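# Tighten tube nuts until paint stripes realign

## Task

Turn every tube nut tighter until its paint stripe is back in line; a nut turned half a flat or more beyond its stripe is ruined and costs score.

## Robot and tools

Robot: two seven-joint arms, left_arm and right_arm, each with a two-finger gripper. Scene frame: origin at table-top height midway between the nominal bases, +x out over the table, +y toward left_arm, +z up. Actual bases: left_arm at (+0.051, +0.348, 0) m, right_arm at (-0.007, -0.342, 0) m, each yawed very slightly. Fingers point along the gripper's +z and close along its x. end_effector_position is the point midway between the pads; fingertips extend 9.8 mm past it; the housing (117 x 68 mm) starts 39 mm behind it.

The 18-number row (shared by execute_actions and move): one flat list covering both arms. Numbers 1-6 are left_arm dx, dy, dz, rx, ry, rz; 7-9 are left gripper position, force_limit, speed; numbers 10-18 repeat that for right_arm. All lie in [-1, 1]. The six pose numbers are an offset, not a pose: measured from that arm's current Hand target, along the Hand target's own axes (not scene axes). Scale: 1.0 = 0.6 m for dx, dy, dz and 180 degrees for rotation; rx, ry, rz form a single rotation vector. Sending six zeros requests nothing new for that arm. Gripper numbers are absolute settings: position +1 = fully open (81 mm), about -0.95 = pads touching, -1 = close until blocked; force_limit -1 to +1 spans about 28 to 75 N per pad; speed -1 to +1 spans 12 to 115 mm/s. Always resend a gripper's current three numbers to keep it unchanged, since 0 is itself a command. After the fingers stop, a new force or speed only applies if position changes by at least 0.01.

execute_actions(actions, cameras): actions is a list of actions; each action is a table of up to 15 rows, one row per 1/30 s step; a short table repeats its final row to fill 15 steps. Every row in an action counts from the Hand target at that action's start, so repeating an offset in a later action moves the arm further. Images come back only for an empty actions list or when cameras names them.

move(target, speed, blend, blocking, cameras): target is one 18-number row or a list of up to 15 rows; every row is an offset from the same starting Hand targets, not from the previous row. Grippers travel in straight lines, taking the shorter rotation, arriving together; total time is capped at 10 s. speed is top path speed in m/s, 0.002 to 0.5 (default 0.25), either one value or one per target; rotation is limited to twice that in rad/s, and never above 0.873 rad/s. blend (metres) rounds corners between list targets; 0 means stop at each. blocking=false returns after about 0.5 s while motion continues. Paths do not avoid obstacles or the other arm. The result includes a move: line, e.g. done, off_target, moving, held or fault, with limits such as paced (pose clipped) or held (steps withheld by a check).

wait(seconds 0-3600): lets time pass with no new commands; returns early when a running move ends. stop(): brakes the current move (braking still needs some distance). zoom_image(camera, region [x0,y0,x1,y1], max 504 x 504 px) enlarges part of the latest image of cam_head_left, cam_head_right, cam_high, cam_low, cam_left_wrist or cam_right_wrist (each 896x504). clear_fault(arm) clears a reported torque fault on left_arm or right_arm. finished_scene(scene 1 or 2) ends the scene permanently.

Reading results: Hand target is the last commanded pose (after clipping) and is the base for the next offset; the gripper frequently rests a little short of it, and a later execute_actions call re-requests it. end_effector_position (m) and end_effector_quat_wxyz are in the scene frame, possibly a few cm off. is_grasped = 1 means the fingers were stopped by an object; width_mm is the measured pad gap. Tool commands lists current gripper commands. Joint velocities may read within noise. Joint torques and Flange force (gripper x y z axes, includes held weight, noisy) reveal contact. Wrist depth gives a 7x7 grid of distances in mm (164-4000) per wrist camera, rows split by " / ", "-" meaning no value.

Controller behaviour: each step the commanded orientation is limited to 32 degrees from the measured one; arm joints have speed and acceleration caps; a big gripper rotation may swing the elbow. Joint limits include shoulder ±2.250, elbow ±2.580, wrist pitch ±2.100 rad. A clearance check holds commands that would bring the arms too close.

Cautions: arms are stiff, so a target even millimetres inside a solid surface pushes very hard; approach slowly and aim just at contact. To relieve a push, command a pose back beyond where the gripper sits. A joint torque over its limit (104.5 N m for the first four joints, 51.3 N m for the last three) or a 5-degree deviation from plan stops that arm until clear_fault. Keep arms from touching each other; never close one gripper on the other's fingers. Sustained loads, outstretched arms or unreachable targets heat motors; MOTOR HOT appears near 60 °C, and at 75 °C the arm sinks for 30-60 s or more. Nothing may fall or be left off the table; avoid drops, slams and releasing moving parts. Over-turning a nut past its stripe cannot be undone, so check stripe alignment with images and zoom often while turning in small steps. Thinking time lets the scene run.

Each tool is called after "Emit:" as name(argument=value, ...), one argument or row to a line, values as JSON.

## Session

Emit:
execute_actions(
  actions=[],
)

Scene clock: 0.00 s.
left_arm: end_effector_position=(+0.4182, +0.2747, +0.3606) width_mm=80.7 is_grasped=0 end_effector_quat_wxyz=(-0.160, +0.968, +0.139, +0.132) | right_arm: end_effector_position=(+0.1656, -0.3991, +0.3504) width_mm=80.8 is_grasped=0 end_effector_quat_wxyz=(-0.109, -0.294, +0.945, -0.097)
Joint positions: left_arm=[0.285 0.106 0.156 1.708 -0.448 1.319 0.862] | right_arm=[0.275 -0.222 -0.363 1.991 0.163 1.526 3.673]
Joint velocities: within noise
Joint torques (N m): no reading
Flange force (N): no reading
Wrist depth (mm): cam_left_wrist=[503 533 559 590 624 670 720 / 494 518 543 573 601 642 690 / 484 504 530 562 588 621 665 / 472 497 516 546 570 601 645 / 462 486 509 532 560 588 624 / 451 474 496 521 542 577 608 / 437 460 483 506 529 558 593] | cam_right_wrist=[459 477 496 519 539 564 594 / 455 474 492 514 533 557 586 / 450 469 487 507 528 553 579 / 446 464 482 502 523 545 576 / 440 459 478 499 515 539 566 / 437 455 473 494 513 533 559 / 434 451 468 489 508 529 551]
Hand target: left_arm +0.4182, +0.2747, +0.3606; -0.160, +0.968, +0.139, +0.132 | right_arm +0.1656, -0.3991, +0.3504; -0.109, -0.294, +0.945, -0.097
Tool commands: left_gripper/position=+0.992 left_gripper/force_limit=+1.0 left_gripper/speed=+1.0 right_gripper/position=+0.994 right_gripper/force_limit=+1.0 right_gripper/speed=+1.0

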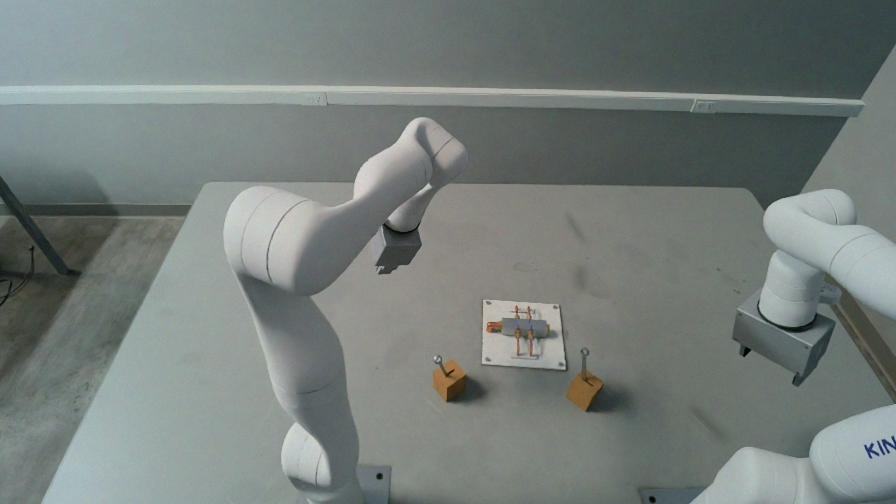

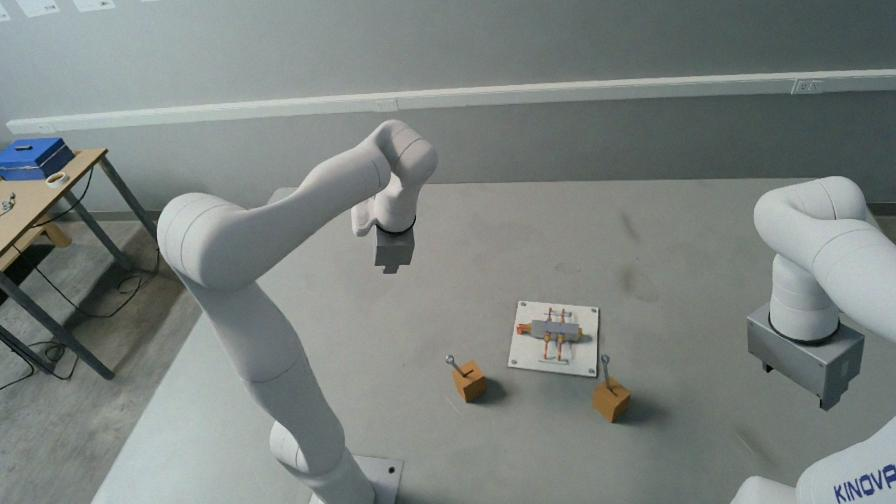

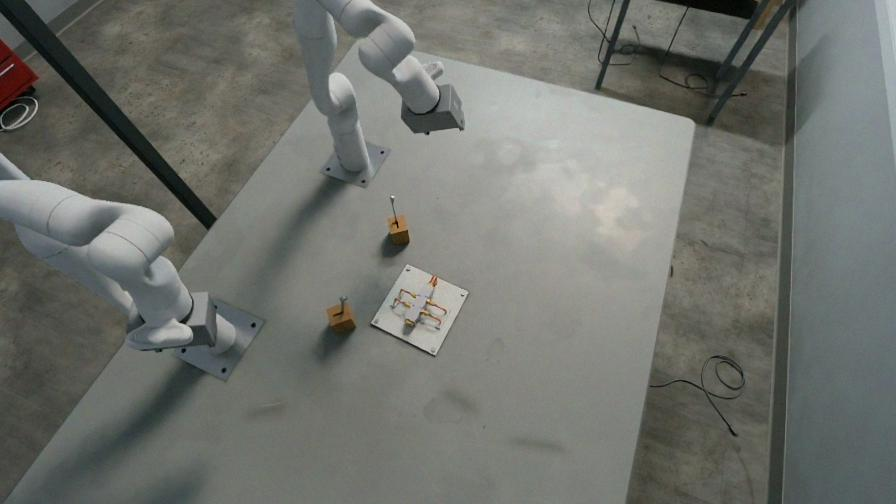

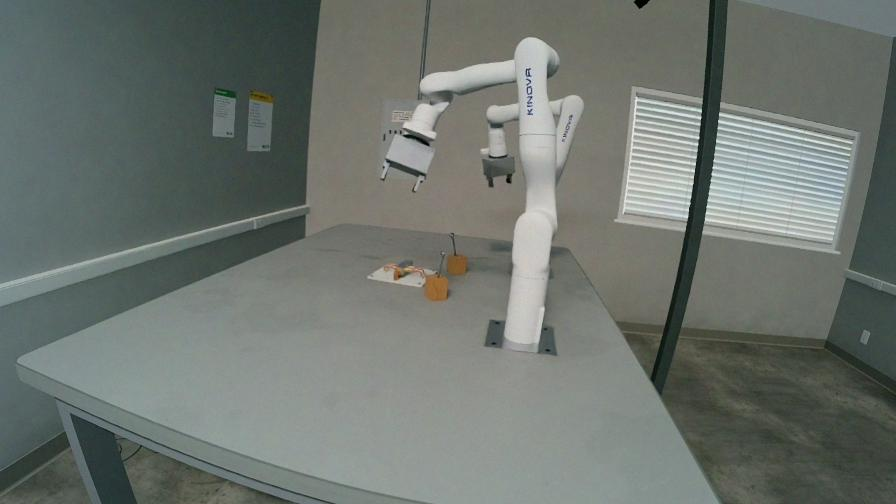

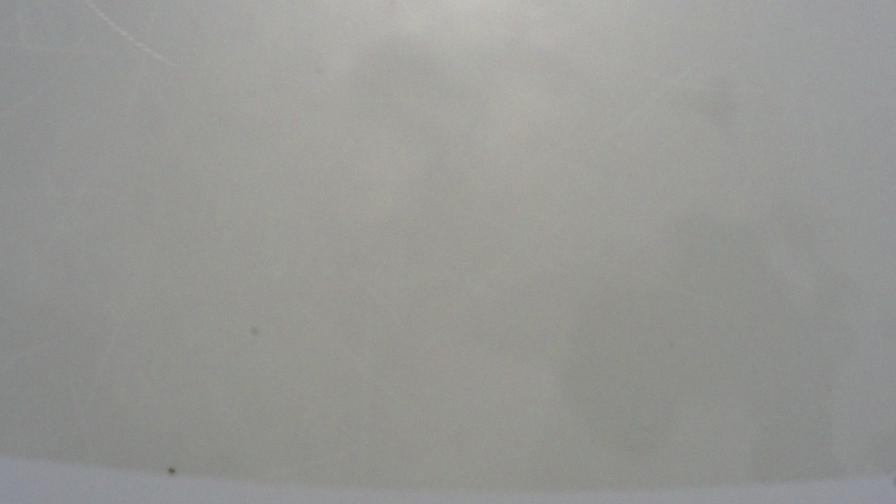

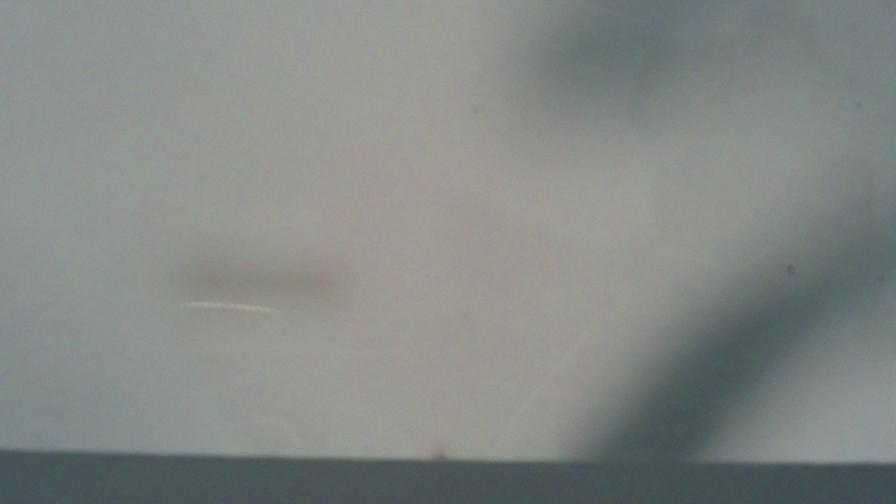

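Emit:
zoom_image(
  camera="cam_head_left",
  region=[420, 280, 630, 420],
)

Emit:
zoom_image(
  camera="cam_high",
  region=[310, 180, 490, 370],
)

Emit:
zoom_image(
  camera="cam_head_right",
  region=[430, 280, 640, 430],
)

Emit:
zoom_image(
  camera="cam_low",
  region=[350, 220, 490, 310],
)

Scaled by 2.400 from the camera's image (finer frame: 1280x720).

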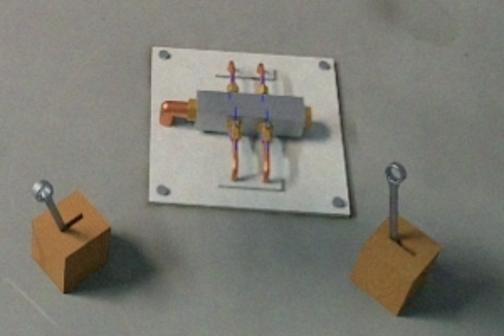

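Scaled by 2.653 from the camera's image (finer frame: 1280x720).

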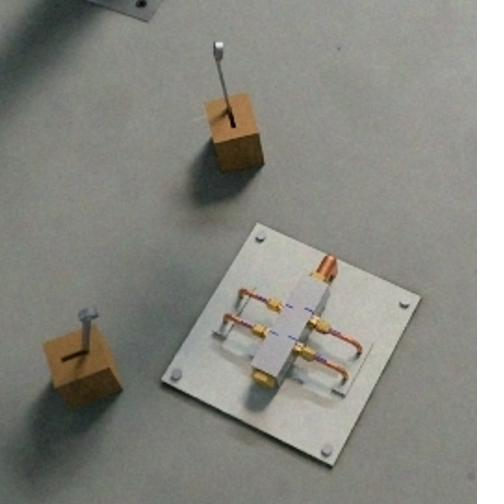

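Scaled by 2.400 from the camera's image (finer frame: 1280x720).

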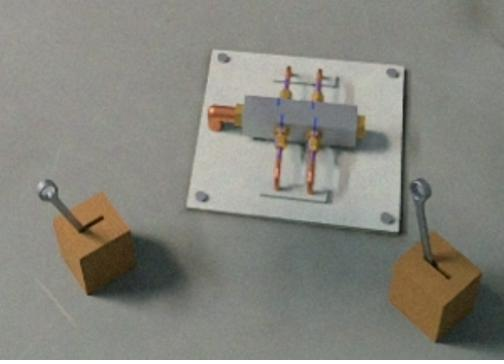

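Scaled by 3.600 from the camera's image (finer frame: 1280x720).

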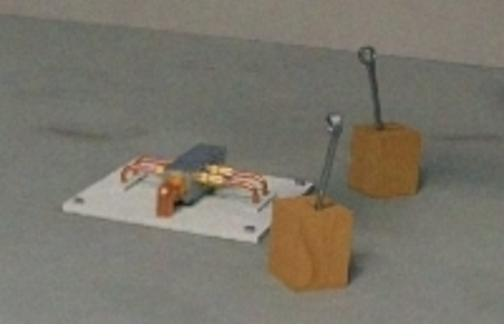

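Emit:
move(
  target=[-0.0727,0.353,-0.2023,-0.103,-0.085,0.0895,1,1,1,0,0,0,0,0,0,1,1,1],
  cameras=["cam_left_wrist","cam_head_left"],
)

Scene clock: 3.53 s.
left_arm: end_effector_position=(+0.4182, +0.0300, +0.4006) width_mm=81.0 is_grasped=0 end_effector_quat_wxyz=(+0.000, +1.000, +0.000, +0.000) | right_arm: end_effector_position=(+0.1656, -0.3991, +0.3504) width_mm=81.0 is_grasped=0 end_effector_quat_wxyz=(-0.109, -0.294, +0.945, -0.097)
Joint positions: left_arm=[0.444 0.431 0.343 1.084 -0.141 1.648 0.772] | right_arm=[0.275 -0.222 -0.363 1.991 0.163 1.526 3.673]
Joint torques (N m): left_arm=[-0.2 -17.28 3.09 -9.25 -0.25 0.16 0.39] | right_arm=[-0.55 -4 -0.71 -8.43 0.34 0.68 0.05]
Flange force (N): left_arm=[0.2 -1.2 -0.3] | right_arm=[2.4 -3.2 -0.1]
Wrist depth (mm): cam_left_wrist=[534 534 533 533 533 532 532 / 533 532 533 532 532 532 532 / 533 532 533 532 530 530 530 / 531 531 531 532 533 530 529 / 530 531 528 530 529 532 529 / 528 527 529 525 522 529 528 / 530 528 529 520 523 527 530] | cam_right_wrist=[459 479 496 519 540 563 593 / 454 473 491 513 534 558 585 / 451 468 488 507 527 554 580 / 447 463 482 503 521 545 575 / 441 459 479 498 516 539 565 / 438 455 473 492 512 535 559 / 434 450 469 489 507 528 552]
Hand target: left_arm +0.4182, +0.0300, +0.4006; +0.000, +1.000, +0.000, +0.000 | right_arm +0.1656, -0.3991, +0.3504; -0.109, -0.294, +0.945, -0.097
Off the commanded pose: left_arm 0.000 m, 0 deg | right_arm 0.000 m, 0 deg.
move: done
Images, in order (width x height): cam_head_left 896x504, cam_left_wrist 896x504.

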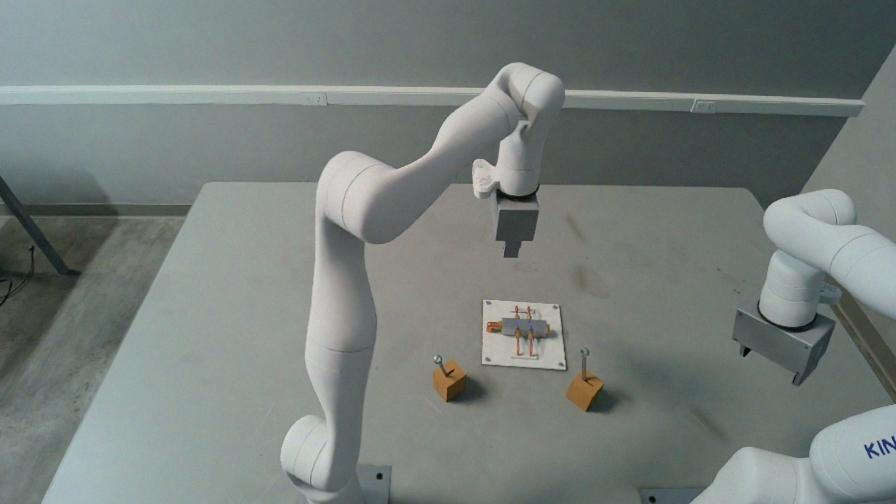

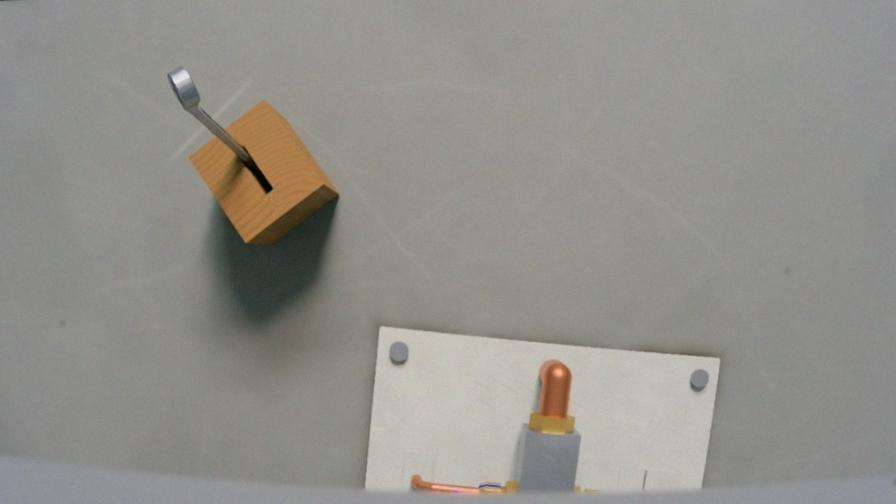

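Emit:
move(
  target=[0.08,0.22,0.0,0,0,0,1,1,1,0,0,0,0,0,0,1,1,1],
  cameras=["cam_left_wrist"],
)

Scene clock: 5.47 s.
left_arm: end_effector_position=(+0.4660, -0.1018, +0.4005) width_mm=81.0 is_grasped=0 end_effector_quat_wxyz=(+0.001, +1.000, +0.000, +0.001) | right_arm: end_effector_position=(+0.1656, -0.3991, +0.3504) width_mm=81.0 is_grasped=0 end_effector_quat_wxyz=(-0.109, -0.294, +0.945, -0.097)
Joint positions: left_arm=[0.743 0.941 0.321 0.111 -0.299 2.092 0.809] | right_arm=[0.275 -0.222 -0.363 1.991 0.163 1.526 3.673]
Joint torques (N m): left_arm=[-0.18 -24.71 2.38 -7.69 -0.27 0.13 0.38] | right_arm=[-0.57 -4.04 -0.74 -8.42 0.34 0.66 0.06]
Flange force (N): left_arm=no reading | right_arm=[2.4 -3.3 -0.2]
Wrist depth (mm): cam_left_wrist=[528 530 530 532 532 530 532 / 531 529 529 530 529 531 532 / 532 532 526 522 523 530 528 / 532 529 524 495 523 530 530 / 528 527 524 493 523 529 529 / 527 526 520 520 524 530 527 / 527 505 528 528 527 527 527] | cam_right_wrist=[459 476 497 517 539 567 594 / 454 474 493 514 533 560 587 / 450 468 488 508 528 554 580 / 446 463 481 500 522 546 575 / 441 460 479 496 516 539 566 / 437 454 472 492 514 533 560 / 434 450 469 488 510 528 553]
Hand target: left_arm +0.4663, -0.1020, +0.4006; +0.000, +1.000, +0.000, +0.000 | right_arm +0.1656, -0.3991, +0.3504; -0.109, -0.294, +0.945, -0.097
Off the commanded pose: left_arm 0.000 m, 0 deg | right_arm 0.000 m, 0 deg.
move: done

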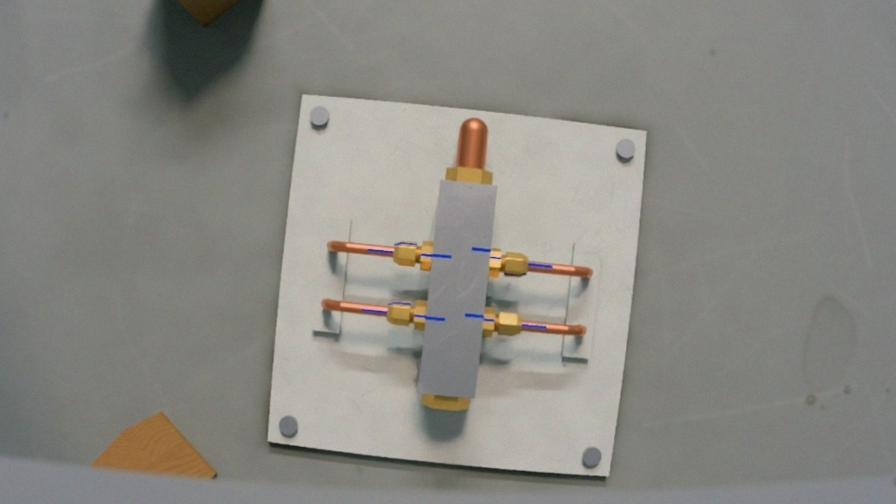

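Emit:
zoom_image(
  camera="cam_left_wrist",
  region=[310, 215, 460, 345],
)

Emit:
zoom_image(
  camera="cam_left_wrist",
  region=[455, 225, 605, 355],
)

Scaled by 3.360 from the camera's image (finer frame: 1280x720).

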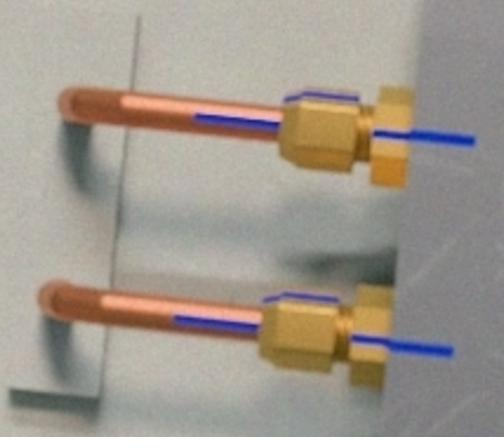

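Scaled by 3.360 from the camera's image (finer frame: 1280x720).

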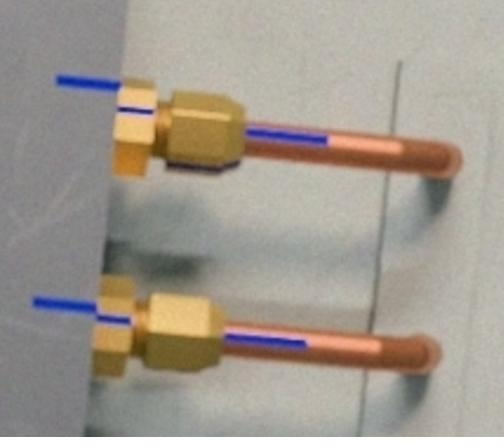

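Emit:
move(
  target=[-0.277,-0.303,0.2,0,0,0,1,1,1,-0.3698,0.1263,0.0047,0.0924,-0.0822,-0.801,1,1,1],
  cameras=["cam_left_wrist","cam_right_wrist","cam_head_left"],
)

Scene clock: 15.50 s.
left_arm: end_effector_position=(+0.3001, +0.0797, +0.2806) width_mm=81.0 is_grasped=0 end_effector_quat_wxyz=(+0.000, +1.000, +0.000, +0.000) | right_arm: end_effector_position=(+0.2999, -0.2201, +0.2803) width_mm=81.0 is_grasped=0 end_effector_quat_wxyz=(+0.000, +1.000, +0.000, +0.000)
Joint positions: left_arm=[0.437 0.187 0.35 1.808 -0.07 1.159 0.836] | right_arm=[-0.07 0.122 -0.453 1.884 0.058 1.148 5.763]
Joint torques (N m): left_arm=[-0.22 -11.55 2.49 -8.56 -0.28 0.15 0.43] | right_arm=[-0.58 -10.45 -1.5 -8.33 -0.55 0.12 0.08]
Flange force (N): left_arm=[1.1 -2.6 -0.7] | right_arm=[1.9 1.4 -0.4]
Wrist depth (mm): cam_left_wrist=[411 412 411 412 413 412 412 / 412 410 412 411 411 411 411 / 410 410 410 410 411 411 411 / 411 410 409 341 411 411 410 / 411 409 411 408 410 408 409 / 409 408 409 409 408 408 409 / 408 408 408 406 408 402 402] | cam_right_wrist=[410 410 409 409 409 398 364 / 410 410 410 410 409 402 368 / 411 410 409 409 409 401 402 / 410 411 410 341 409 409 408 / 410 409 410 341 409 408 408 / 411 409 409 409 408 408 408 / 409 411 410 408 409 409 409]
Hand target: left_arm +0.3001, +0.0797, +0.2806; +0.000, +1.000, +0.000, +0.000 | right_arm +0.2999, -0.2201, +0.2803; +0.000, +1.000, +0.000, +0.000
Off the commanded pose: left_arm 0.000 m, 0 deg | right_arm 0.000 m, 0 deg.
move: done
Images, in order (width x height): cam_head_left 896x504, cam_left_wrist 896x504, cam_right_wrist 896x504.

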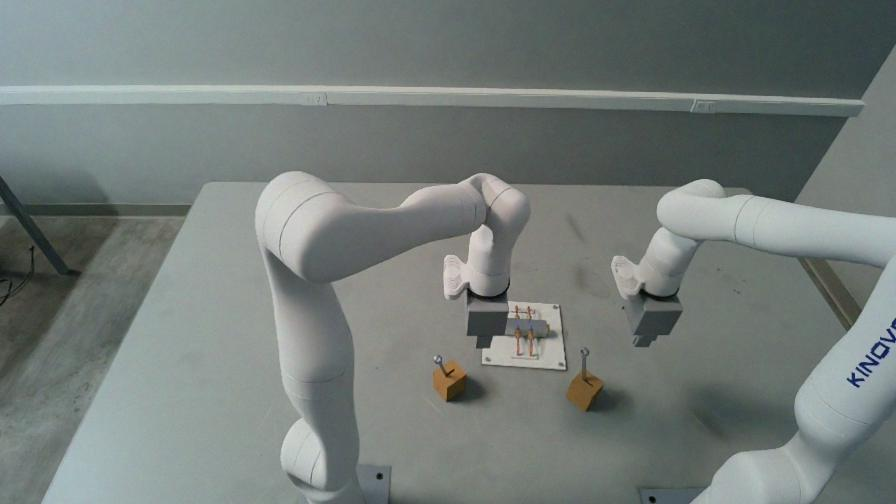

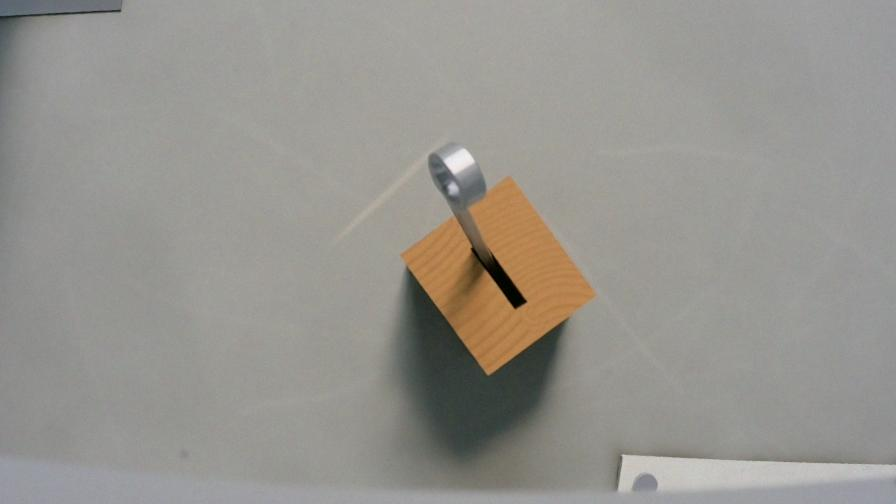

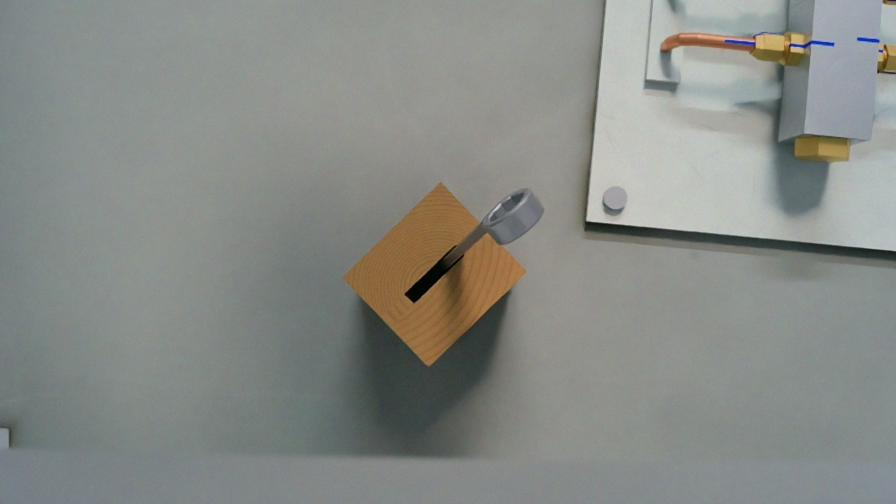

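Emit:
zoom_image(
  camera="cam_left_wrist",
  region=[380, 120, 620, 390],
)

Emit:
zoom_image(
  camera="cam_right_wrist",
  region=[330, 160, 570, 390],
)

Scaled by 1.867 from the camera's image (finer frame: 1280x720).

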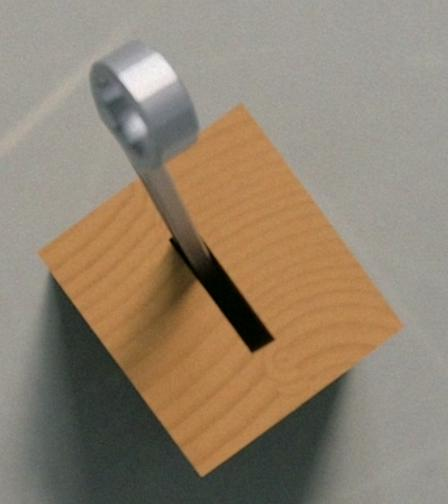

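Scaled by 2.100 from the camera's image (finer frame: 1280x720).

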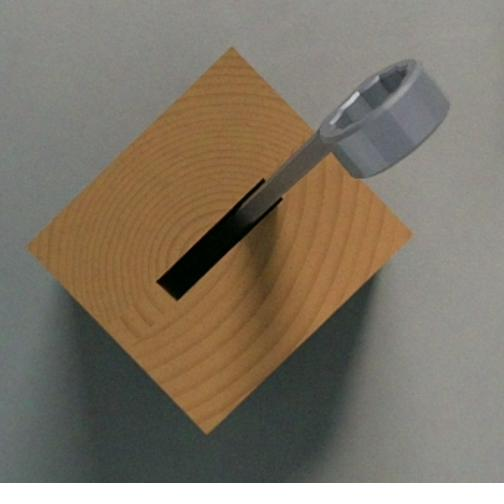

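Emit:
move(
  target=[-0.143,0.013,0.158,0.233,0.110,0.2656,1,1,1,0,0,0,0,0,0,1,1,1],
  cameras=["cam_left_wrist","cam_head_left"],
)

Scene clock: 20.70 s.
left_arm: end_effector_position=(+0.2143, +0.0719, +0.1857) width_mm=81.0 is_grasped=0 end_effector_quat_wxyz=(-0.346, +0.836, -0.394, +0.163) | right_arm: end_effector_position=(+0.2999, -0.2201, +0.2803) width_mm=81.0 is_grasped=0 end_effector_quat_wxyz=(+0.000, +1.000, +0.000, +0.000)
Joint positions: left_arm=[1.153 0.59 0.462 1.965 -0.796 1.395 1.227] | right_arm=[-0.07 0.122 -0.453 1.884 0.058 1.148 5.763]
Joint torques (N m): left_arm=[-0.26 -14.94 2.9 -3.83 -1.02 2.43 0.38] | right_arm=[-0.56 -10.41 -1.5 -8.35 -0.55 0.09 0.05]
Flange force (N): left_arm=[1.1 -1.1 -0.1] | right_arm=[1.7 1.5 -0.5]
Wrist depth (mm): cam_left_wrist=[617 605 603 606 610 611 633 / 553 541 544 546 547 549 566 / 502 492 494 484 497 499 513 / 450 452 453 446 456 455 456 / 414 417 418 419 427 420 422 / 386 386 388 302 312 390 384 / 354 360 361 286 291 363 352] | cam_right_wrist=[410 411 410 409 410 401 364 / 411 410 410 410 409 402 368 / 410 411 409 409 408 403 402 / 411 410 411 341 409 408 408 / 411 410 408 341 408 407 407 / 410 410 410 409 409 408 408 / 410 411 411 409 409 409 408]
Hand target: left_arm +0.2143, +0.0719, +0.1857; -0.346, +0.836, -0.394, +0.163 | right_arm +0.2999, -0.2201, +0.2803; +0.000, +1.000, +0.000, +0.000
Off the commanded pose: left_arm 0.000 m, 0 deg | right_arm 0.000 m, 0 deg.
move: done
Images, in order (width x height): cam_head_left 896x504, cam_left_wrist 896x504.

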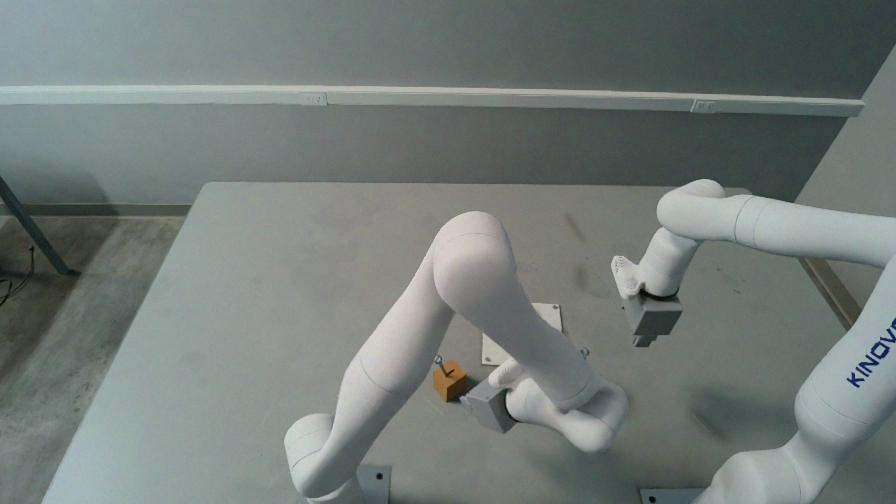

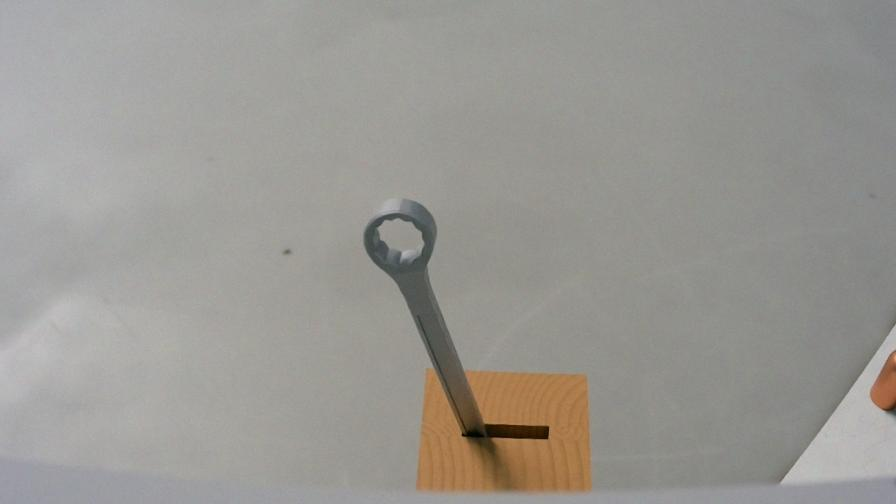

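Emit:
move(
  target=[0.1938,0.0822,-0.0822,0.0005,0.3367,0.3371,1,1,1,0,0.3,0,0,0,0,1,1,1],
  cameras=["cam_left_wrist","cam_head_left"],
)

Scene clock: 25.27 s.
left_arm: end_effector_position=(+0.2344, -0.0622, +0.1859) width_mm=81.0 is_grasped=0 end_effector_quat_wxyz=(+0.143, -0.344, +0.857, -0.356) | right_arm: end_effector_position=(+0.3000, -0.4001, +0.2803) width_mm=81.0 is_grasped=0 end_effector_quat_wxyz=(+0.000, +1.000, +0.000, +0.000)
Joint positions: left_arm=[0.848 0.391 0.582 2.416 -2.075 0.674 0.917] | right_arm=[0.277 0.067 -0.204 1.937 0.015 1.139 6.373]
Joint torques (N m): left_arm=[-0.17 -11.95 3.13 -5.24 -1.12 2.01 0.38] | right_arm=[-0.57 -9.86 -1.19 -8.31 -0.54 0.14 0.07]
Flange force (N): left_arm=[1.7 -5.9 -2.4] | right_arm=[0.4 2.4 -0.5]
Wrist depth (mm): cam_left_wrist=[617 609 609 608 613 618 639 / 553 545 547 547 551 553 568 / 493 496 496 486 499 500 515 / 444 443 454 446 459 459 460 / 359 404 427 420 431 422 424 / 341 378 390 389 309 391 392 / 342 353 359 355 287 366 361] | cam_right_wrist=[410 410 409 410 409 409 408 / 411 409 411 410 409 408 409 / 410 411 410 410 410 409 408 / 411 410 409 410 410 408 408 / 411 411 411 409 409 409 409 / 410 410 409 409 409 409 408 / 410 410 410 408 409 408 409]
Hand target: left_arm +0.2345, -0.0622, +0.1859; +0.143, -0.344, +0.857, -0.355 | right_arm +0.3000, -0.4001, +0.2803; +0.000, +1.000, +0.000, +0.000
Off the commanded pose: left_arm 0.000 m, 0 deg | right_arm 0.000 m, 0 deg.
move: done
Images, in order (width x height): cam_head_left 896x504, cam_left_wrist 896x504.

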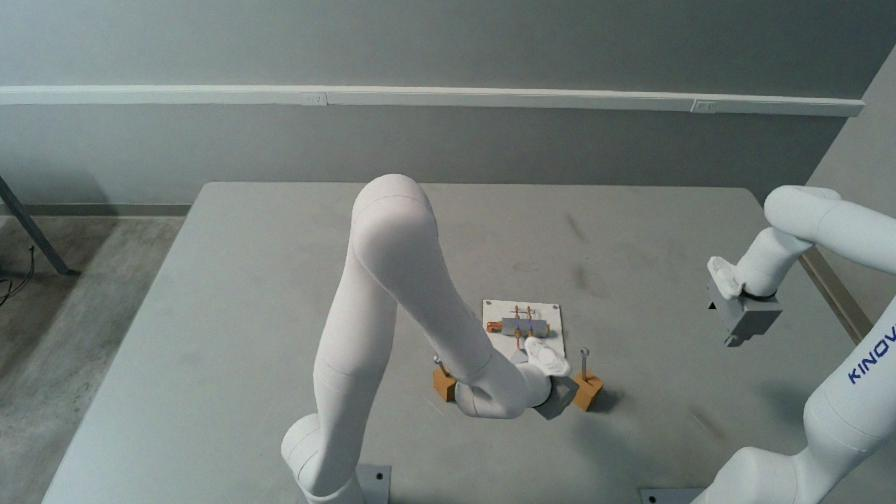

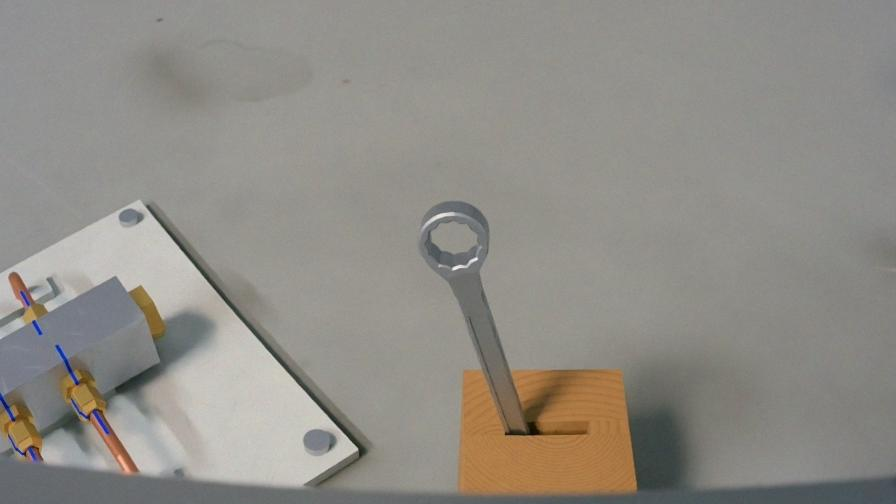

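Emit:
zoom_image(
  camera="cam_left_wrist",
  region=[390, 180, 640, 460],
)

Emit:
zoom_image(
  camera="cam_left_wrist",
  region=[0, 260, 180, 460],
)

Scaled by 1.800 from the camera's image (finer frame: 1280x720).

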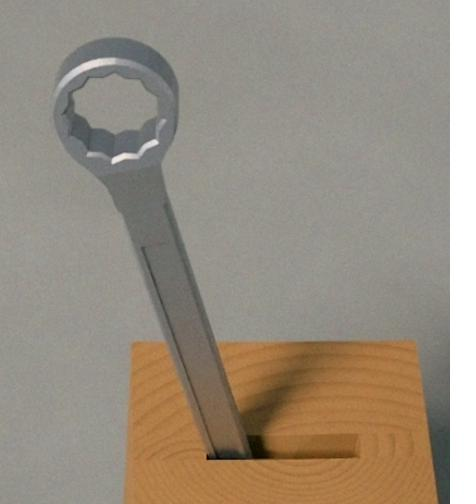

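Scaled by 2.520 from the camera's image (finer frame: 1280x720).

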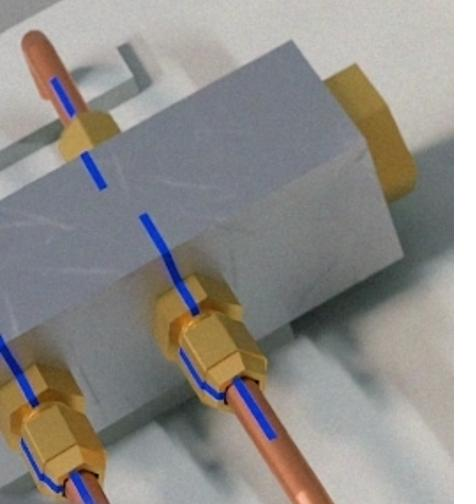

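Emit:
move(
  target=[-0.533,0.037,-0.413,-0.118,-0.2936,-0.7087,1,1,1,0,0,0,0,0,0,1,1,1],
)

Emit:
move(
  target=[
    [0,0,0,0,0,0,1,1,1,-0.3,-0.25,0,0.459,0.2344,0.2344,1,1,1],
    [0,0,0,0,0,0,1,1,1,-0.148,-0.795,0.15,0.459,0.2344,0.2344,1,1,1],
    [0,0,0,0,0,0,1,1,1,-0.148,-0.795,0.292,0.459,0.2344,0.2344,1,1,1],
  ],
  blend=[0.03,0.02,0],
  cameras=["cam_right_wrist","cam_head_left","cam_high"],
)

Scene clock: 33.93 s.
left_arm: end_effector_position=(+0.3332, +0.2969, +0.3454) width_mm=81.0 is_grasped=0 end_effector_quat_wxyz=(+0.000, +1.000, +0.000, +0.001) | right_arm: end_effector_position=(+0.3000, -0.4001, +0.2803) width_mm=81.0 is_grasped=0 end_effector_quat_wxyz=(+0.000, +1.000, +0.000, +0.000)
Joint positions: left_arm=[0.22 -0.049 -0.144 1.834 -0.007 1.354 0.102] | right_arm=[0.277 0.067 -0.204 1.937 0.015 1.139 6.373]
Joint torques (N m): left_arm=[-0.27 -7.99 1.8 -9.16 -0.27 0.06 0.43] | right_arm=[-0.59 -9.88 -1.19 -8.27 -0.54 0.17 0.08]
Flange force (N): left_arm=[0.7 -4.3 -0.6] | right_arm=[0.6 2.4 -0.5]
Wrist depth (mm): cam_left_wrist=[477 477 476 478 477 478 479 / 476 477 477 477 476 477 478 / 475 477 476 478 477 477 478 / 473 476 477 474 476 476 476 / 473 475 476 475 476 476 476 / 472 474 475 474 473 476 475 / 475 472 473 474 473 475 475] | cam_right_wrist=[412 411 410 409 408 409 408 / 411 410 408 410 410 408 408 / 411 411 409 409 409 408 408 / 411 411 410 410 408 408 408 / 410 411 410 410 409 408 408 / 409 409 410 409 409 408 408 / 410 410 409 409 408 408 408]
Hand target: left_arm +0.3332, +0.2969, +0.3454; +0.000, +1.000, +0.000, +0.001 | right_arm +0.3000, -0.4001, +0.2803; +0.000, +1.000, +0.000, +0.000
Off the commanded pose: left_arm 0.000 m, 0 deg | right_arm 0.000 m, 0 deg.
move: done

Scene clock: 37.83 s.
left_arm: end_effector_position=(+0.3332, +0.2969, +0.3454) width_mm=81.0 is_grasped=0 end_effector_quat_wxyz=(+0.000, +1.000, +0.000, +0.001) | right_arm: end_effector_position=(+0.1402, -0.2683, +0.2821) width_mm=81.0 is_grasped=0 end_effector_quat_wxyz=(-0.527, +0.830, -0.174, +0.051)
Joint positions: left_arm=[0.22 -0.049 -0.144 1.834 -0.007 1.354 0.102] | right_arm=[1.124 0.16 -0.083 2.583 -0.714 1.4 7.446]
Joint torques (N m): left_arm=[-0.15 -8.01 1.86 -9.14 -0.29 0.06 0.42] | right_arm=[-0.57 -4.62 -1.39 -1.24 -1.45 3.03 0.07]
Flange force (N): left_arm=[0.9 -4.5 -0.6] | right_arm=[-4.0 1.3 -5.5]
Wrist depth (mm): cam_left_wrist=[476 478 478 479 478 478 477 / 475 476 475 478 477 476 477 / 473 476 476 477 476 477 478 / 473 474 475 475 476 475 475 / 473 472 475 474 475 476 474 / 473 472 476 473 476 474 476 / 474 474 474 474 474 473 475] | cam_right_wrist=[585 - - - 3490 2740 2294 / 662 3546 3704 1361 1308 1237 1212 / 643 1096 1111 1082 1039 1005 968 / 694 875 925 870 854 842 811 / 785 748 786 748 723 729 709 / 699 689 683 651 621 627 586 / 612 603 597 584 570 551 501]
Hand target: left_arm +0.3332, +0.2969, +0.3454; +0.000, +1.000, +0.000, +0.001 | right_arm +0.1402, -0.2683, +0.2821; -0.527, +0.830, -0.174, +0.051 (not the last commanded pose)
Off the commanded pose: left_arm 0.000 m, 0 deg | right_arm 0.394 m, 44 deg.
led back after a hold (right arm): the arm was led back toward your command in small steps, so it may still be short of it.
joint at its limit (right arm) — joint 4 (elbow), upper limit, where the elbow is as bent as it goes.
move: held (right_arm; a check stopped the path); path passed 0 of 3 targets; limits=paced,held
pose unreachable (right arm): on one or more control steps of this call, first in action 0 (counted from 0), this arm could not follow its commanded pose, so it was not sent that pose on those steps. It may still have moved: this result reports where it is.
cause: moving toward the commanded pose would bring two parts of the arm too close to each other (its gripper and another part of the arm, with joints 2 (shoulder) to 7 (wrist roll) between them, 3 mm apart when it was first held).
Images, in order (width x height): cam_head_left 896x504, cam_high 896x504, cam_right_wrist 896x504.

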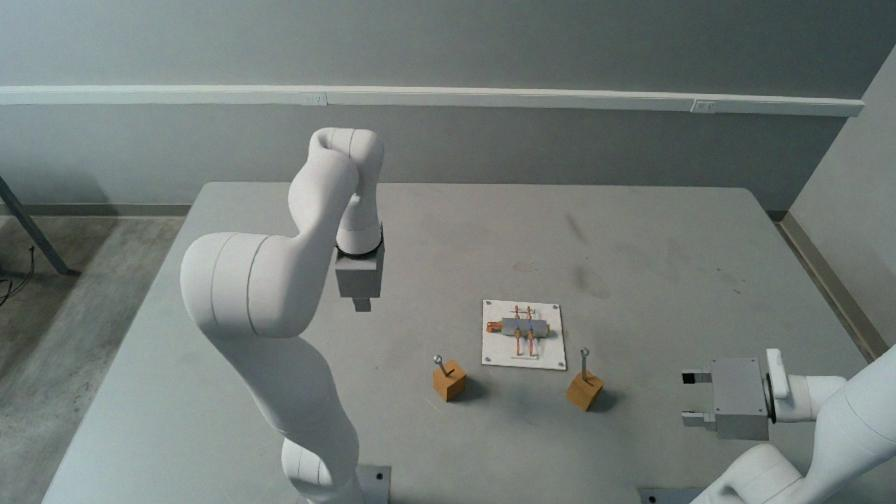

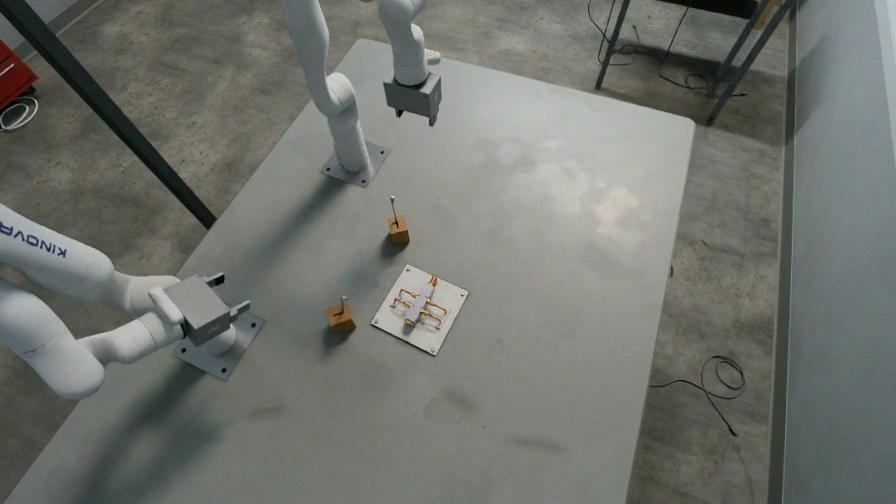

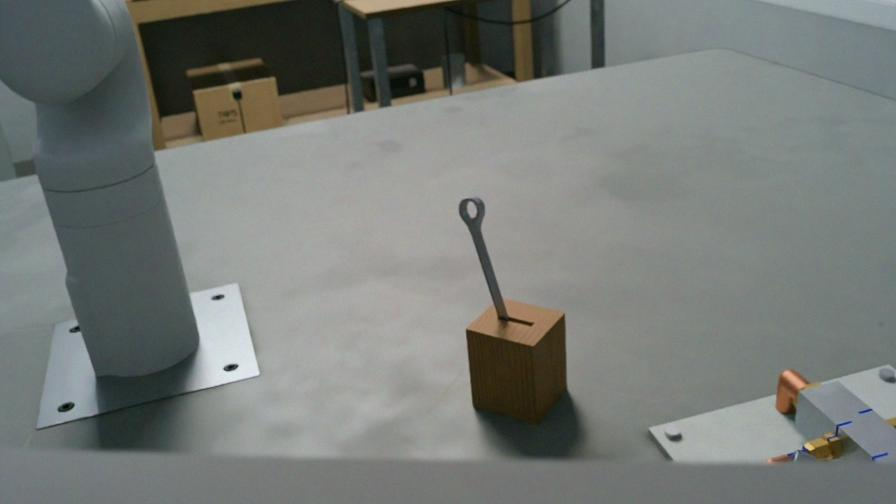

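Emit:
move(
  target=[
    [0,0,0,0,0,0,1,1,1,-0.0382,-0.0897,0.4263,0.1502,0.1921,0.013,1,1,1],
    [0,0,0,0,0,0,1,1,1,-0.0573,0.0153,0.6538,0.1502,0.1921,0.013,1,1,1],
  ],
  blend=[0.02,0],
  cameras=["cam_right_wrist","cam_head_left","cam_high"],
)

Scene clock: 43.50 s.
left_arm: end_effector_position=(+0.3332, +0.2969, +0.3454) width_mm=81.0 is_grasped=0 end_effector_quat_wxyz=(+0.000, +1.000, +0.000, +0.001) | right_arm: end_effector_position=(+0.2115, +0.0764, +0.1054) width_mm=81.0 is_grasped=0 end_effector_quat_wxyz=(+0.630, -0.630, +0.321, -0.322)
Joint positions: left_arm=[0.22 -0.049 -0.144 1.834 -0.007 1.354 0.102] | right_arm=[-1.509 1.377 -0.281 2.327 -4.225 2.1 7.528]
Joint torques (N m): left_arm=[-0.16 -8.01 1.74 -9.07 -0.27 0.05 0.4] | right_arm=[-0.53 -17.39 0.03 3.24 -1.47 3.29 0.05]
Flange force (N): left_arm=[0.9 -4.2 -0.9] | right_arm=[0.8 1.1 5.9]
Wrist depth (mm): cam_left_wrist=[476 477 476 476 477 478 481 / 474 476 479 478 478 478 475 / 476 476 477 478 477 477 478 / 473 477 474 476 477 477 478 / 473 473 474 476 474 475 476 / 472 474 477 476 474 475 476 / 472 472 474 474 473 474 473] | cam_right_wrist=[3508 2895 2550 2240 2021 1842 1670 / 3418 2858 2550 2271 2021 1852 1679 / 3490 2947 2560 2225 2028 1832 1674 / 3349 2908 2483 2203 2021 1847 1679 / 2511 2858 2465 2160 1991 1822 1670 / 864 975 993 897 1025 1041 1579 / 600 609 617 624 630 638 646]
Hand target: left_arm +0.3332, +0.2969, +0.3454; +0.000, +1.000, +0.000, +0.001 | right_arm +0.2115, +0.0764, +0.1054; +0.630, -0.630, +0.321, -0.322
Off the commanded pose: left_arm 0.000 m, 0 deg | right_arm 0.000 m, 0 deg.
joint sent to its limit (right arm) — joint 6 (wrist pitch), upper limit. The joint targets still meet the commanded pose.
move: done; limits=paced
Images, in order (width x height): cam_head_left 896x504, cam_high 896x504, cam_right_wrist 896x504.

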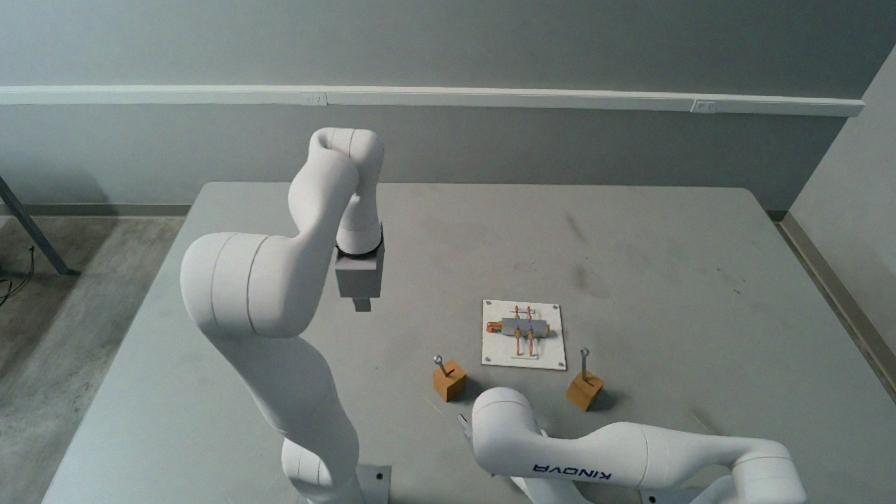

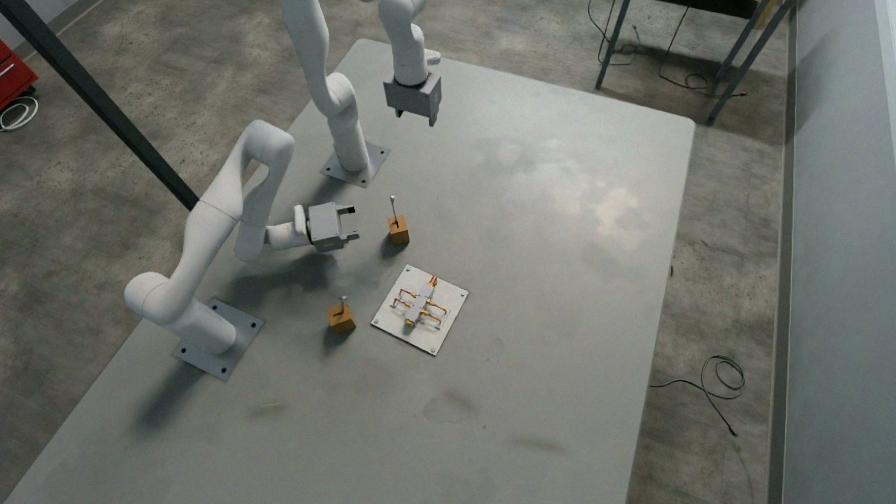

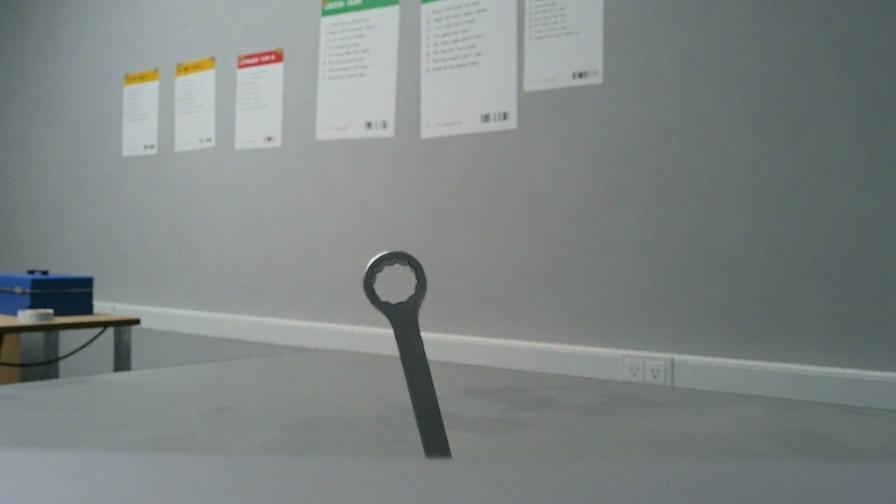

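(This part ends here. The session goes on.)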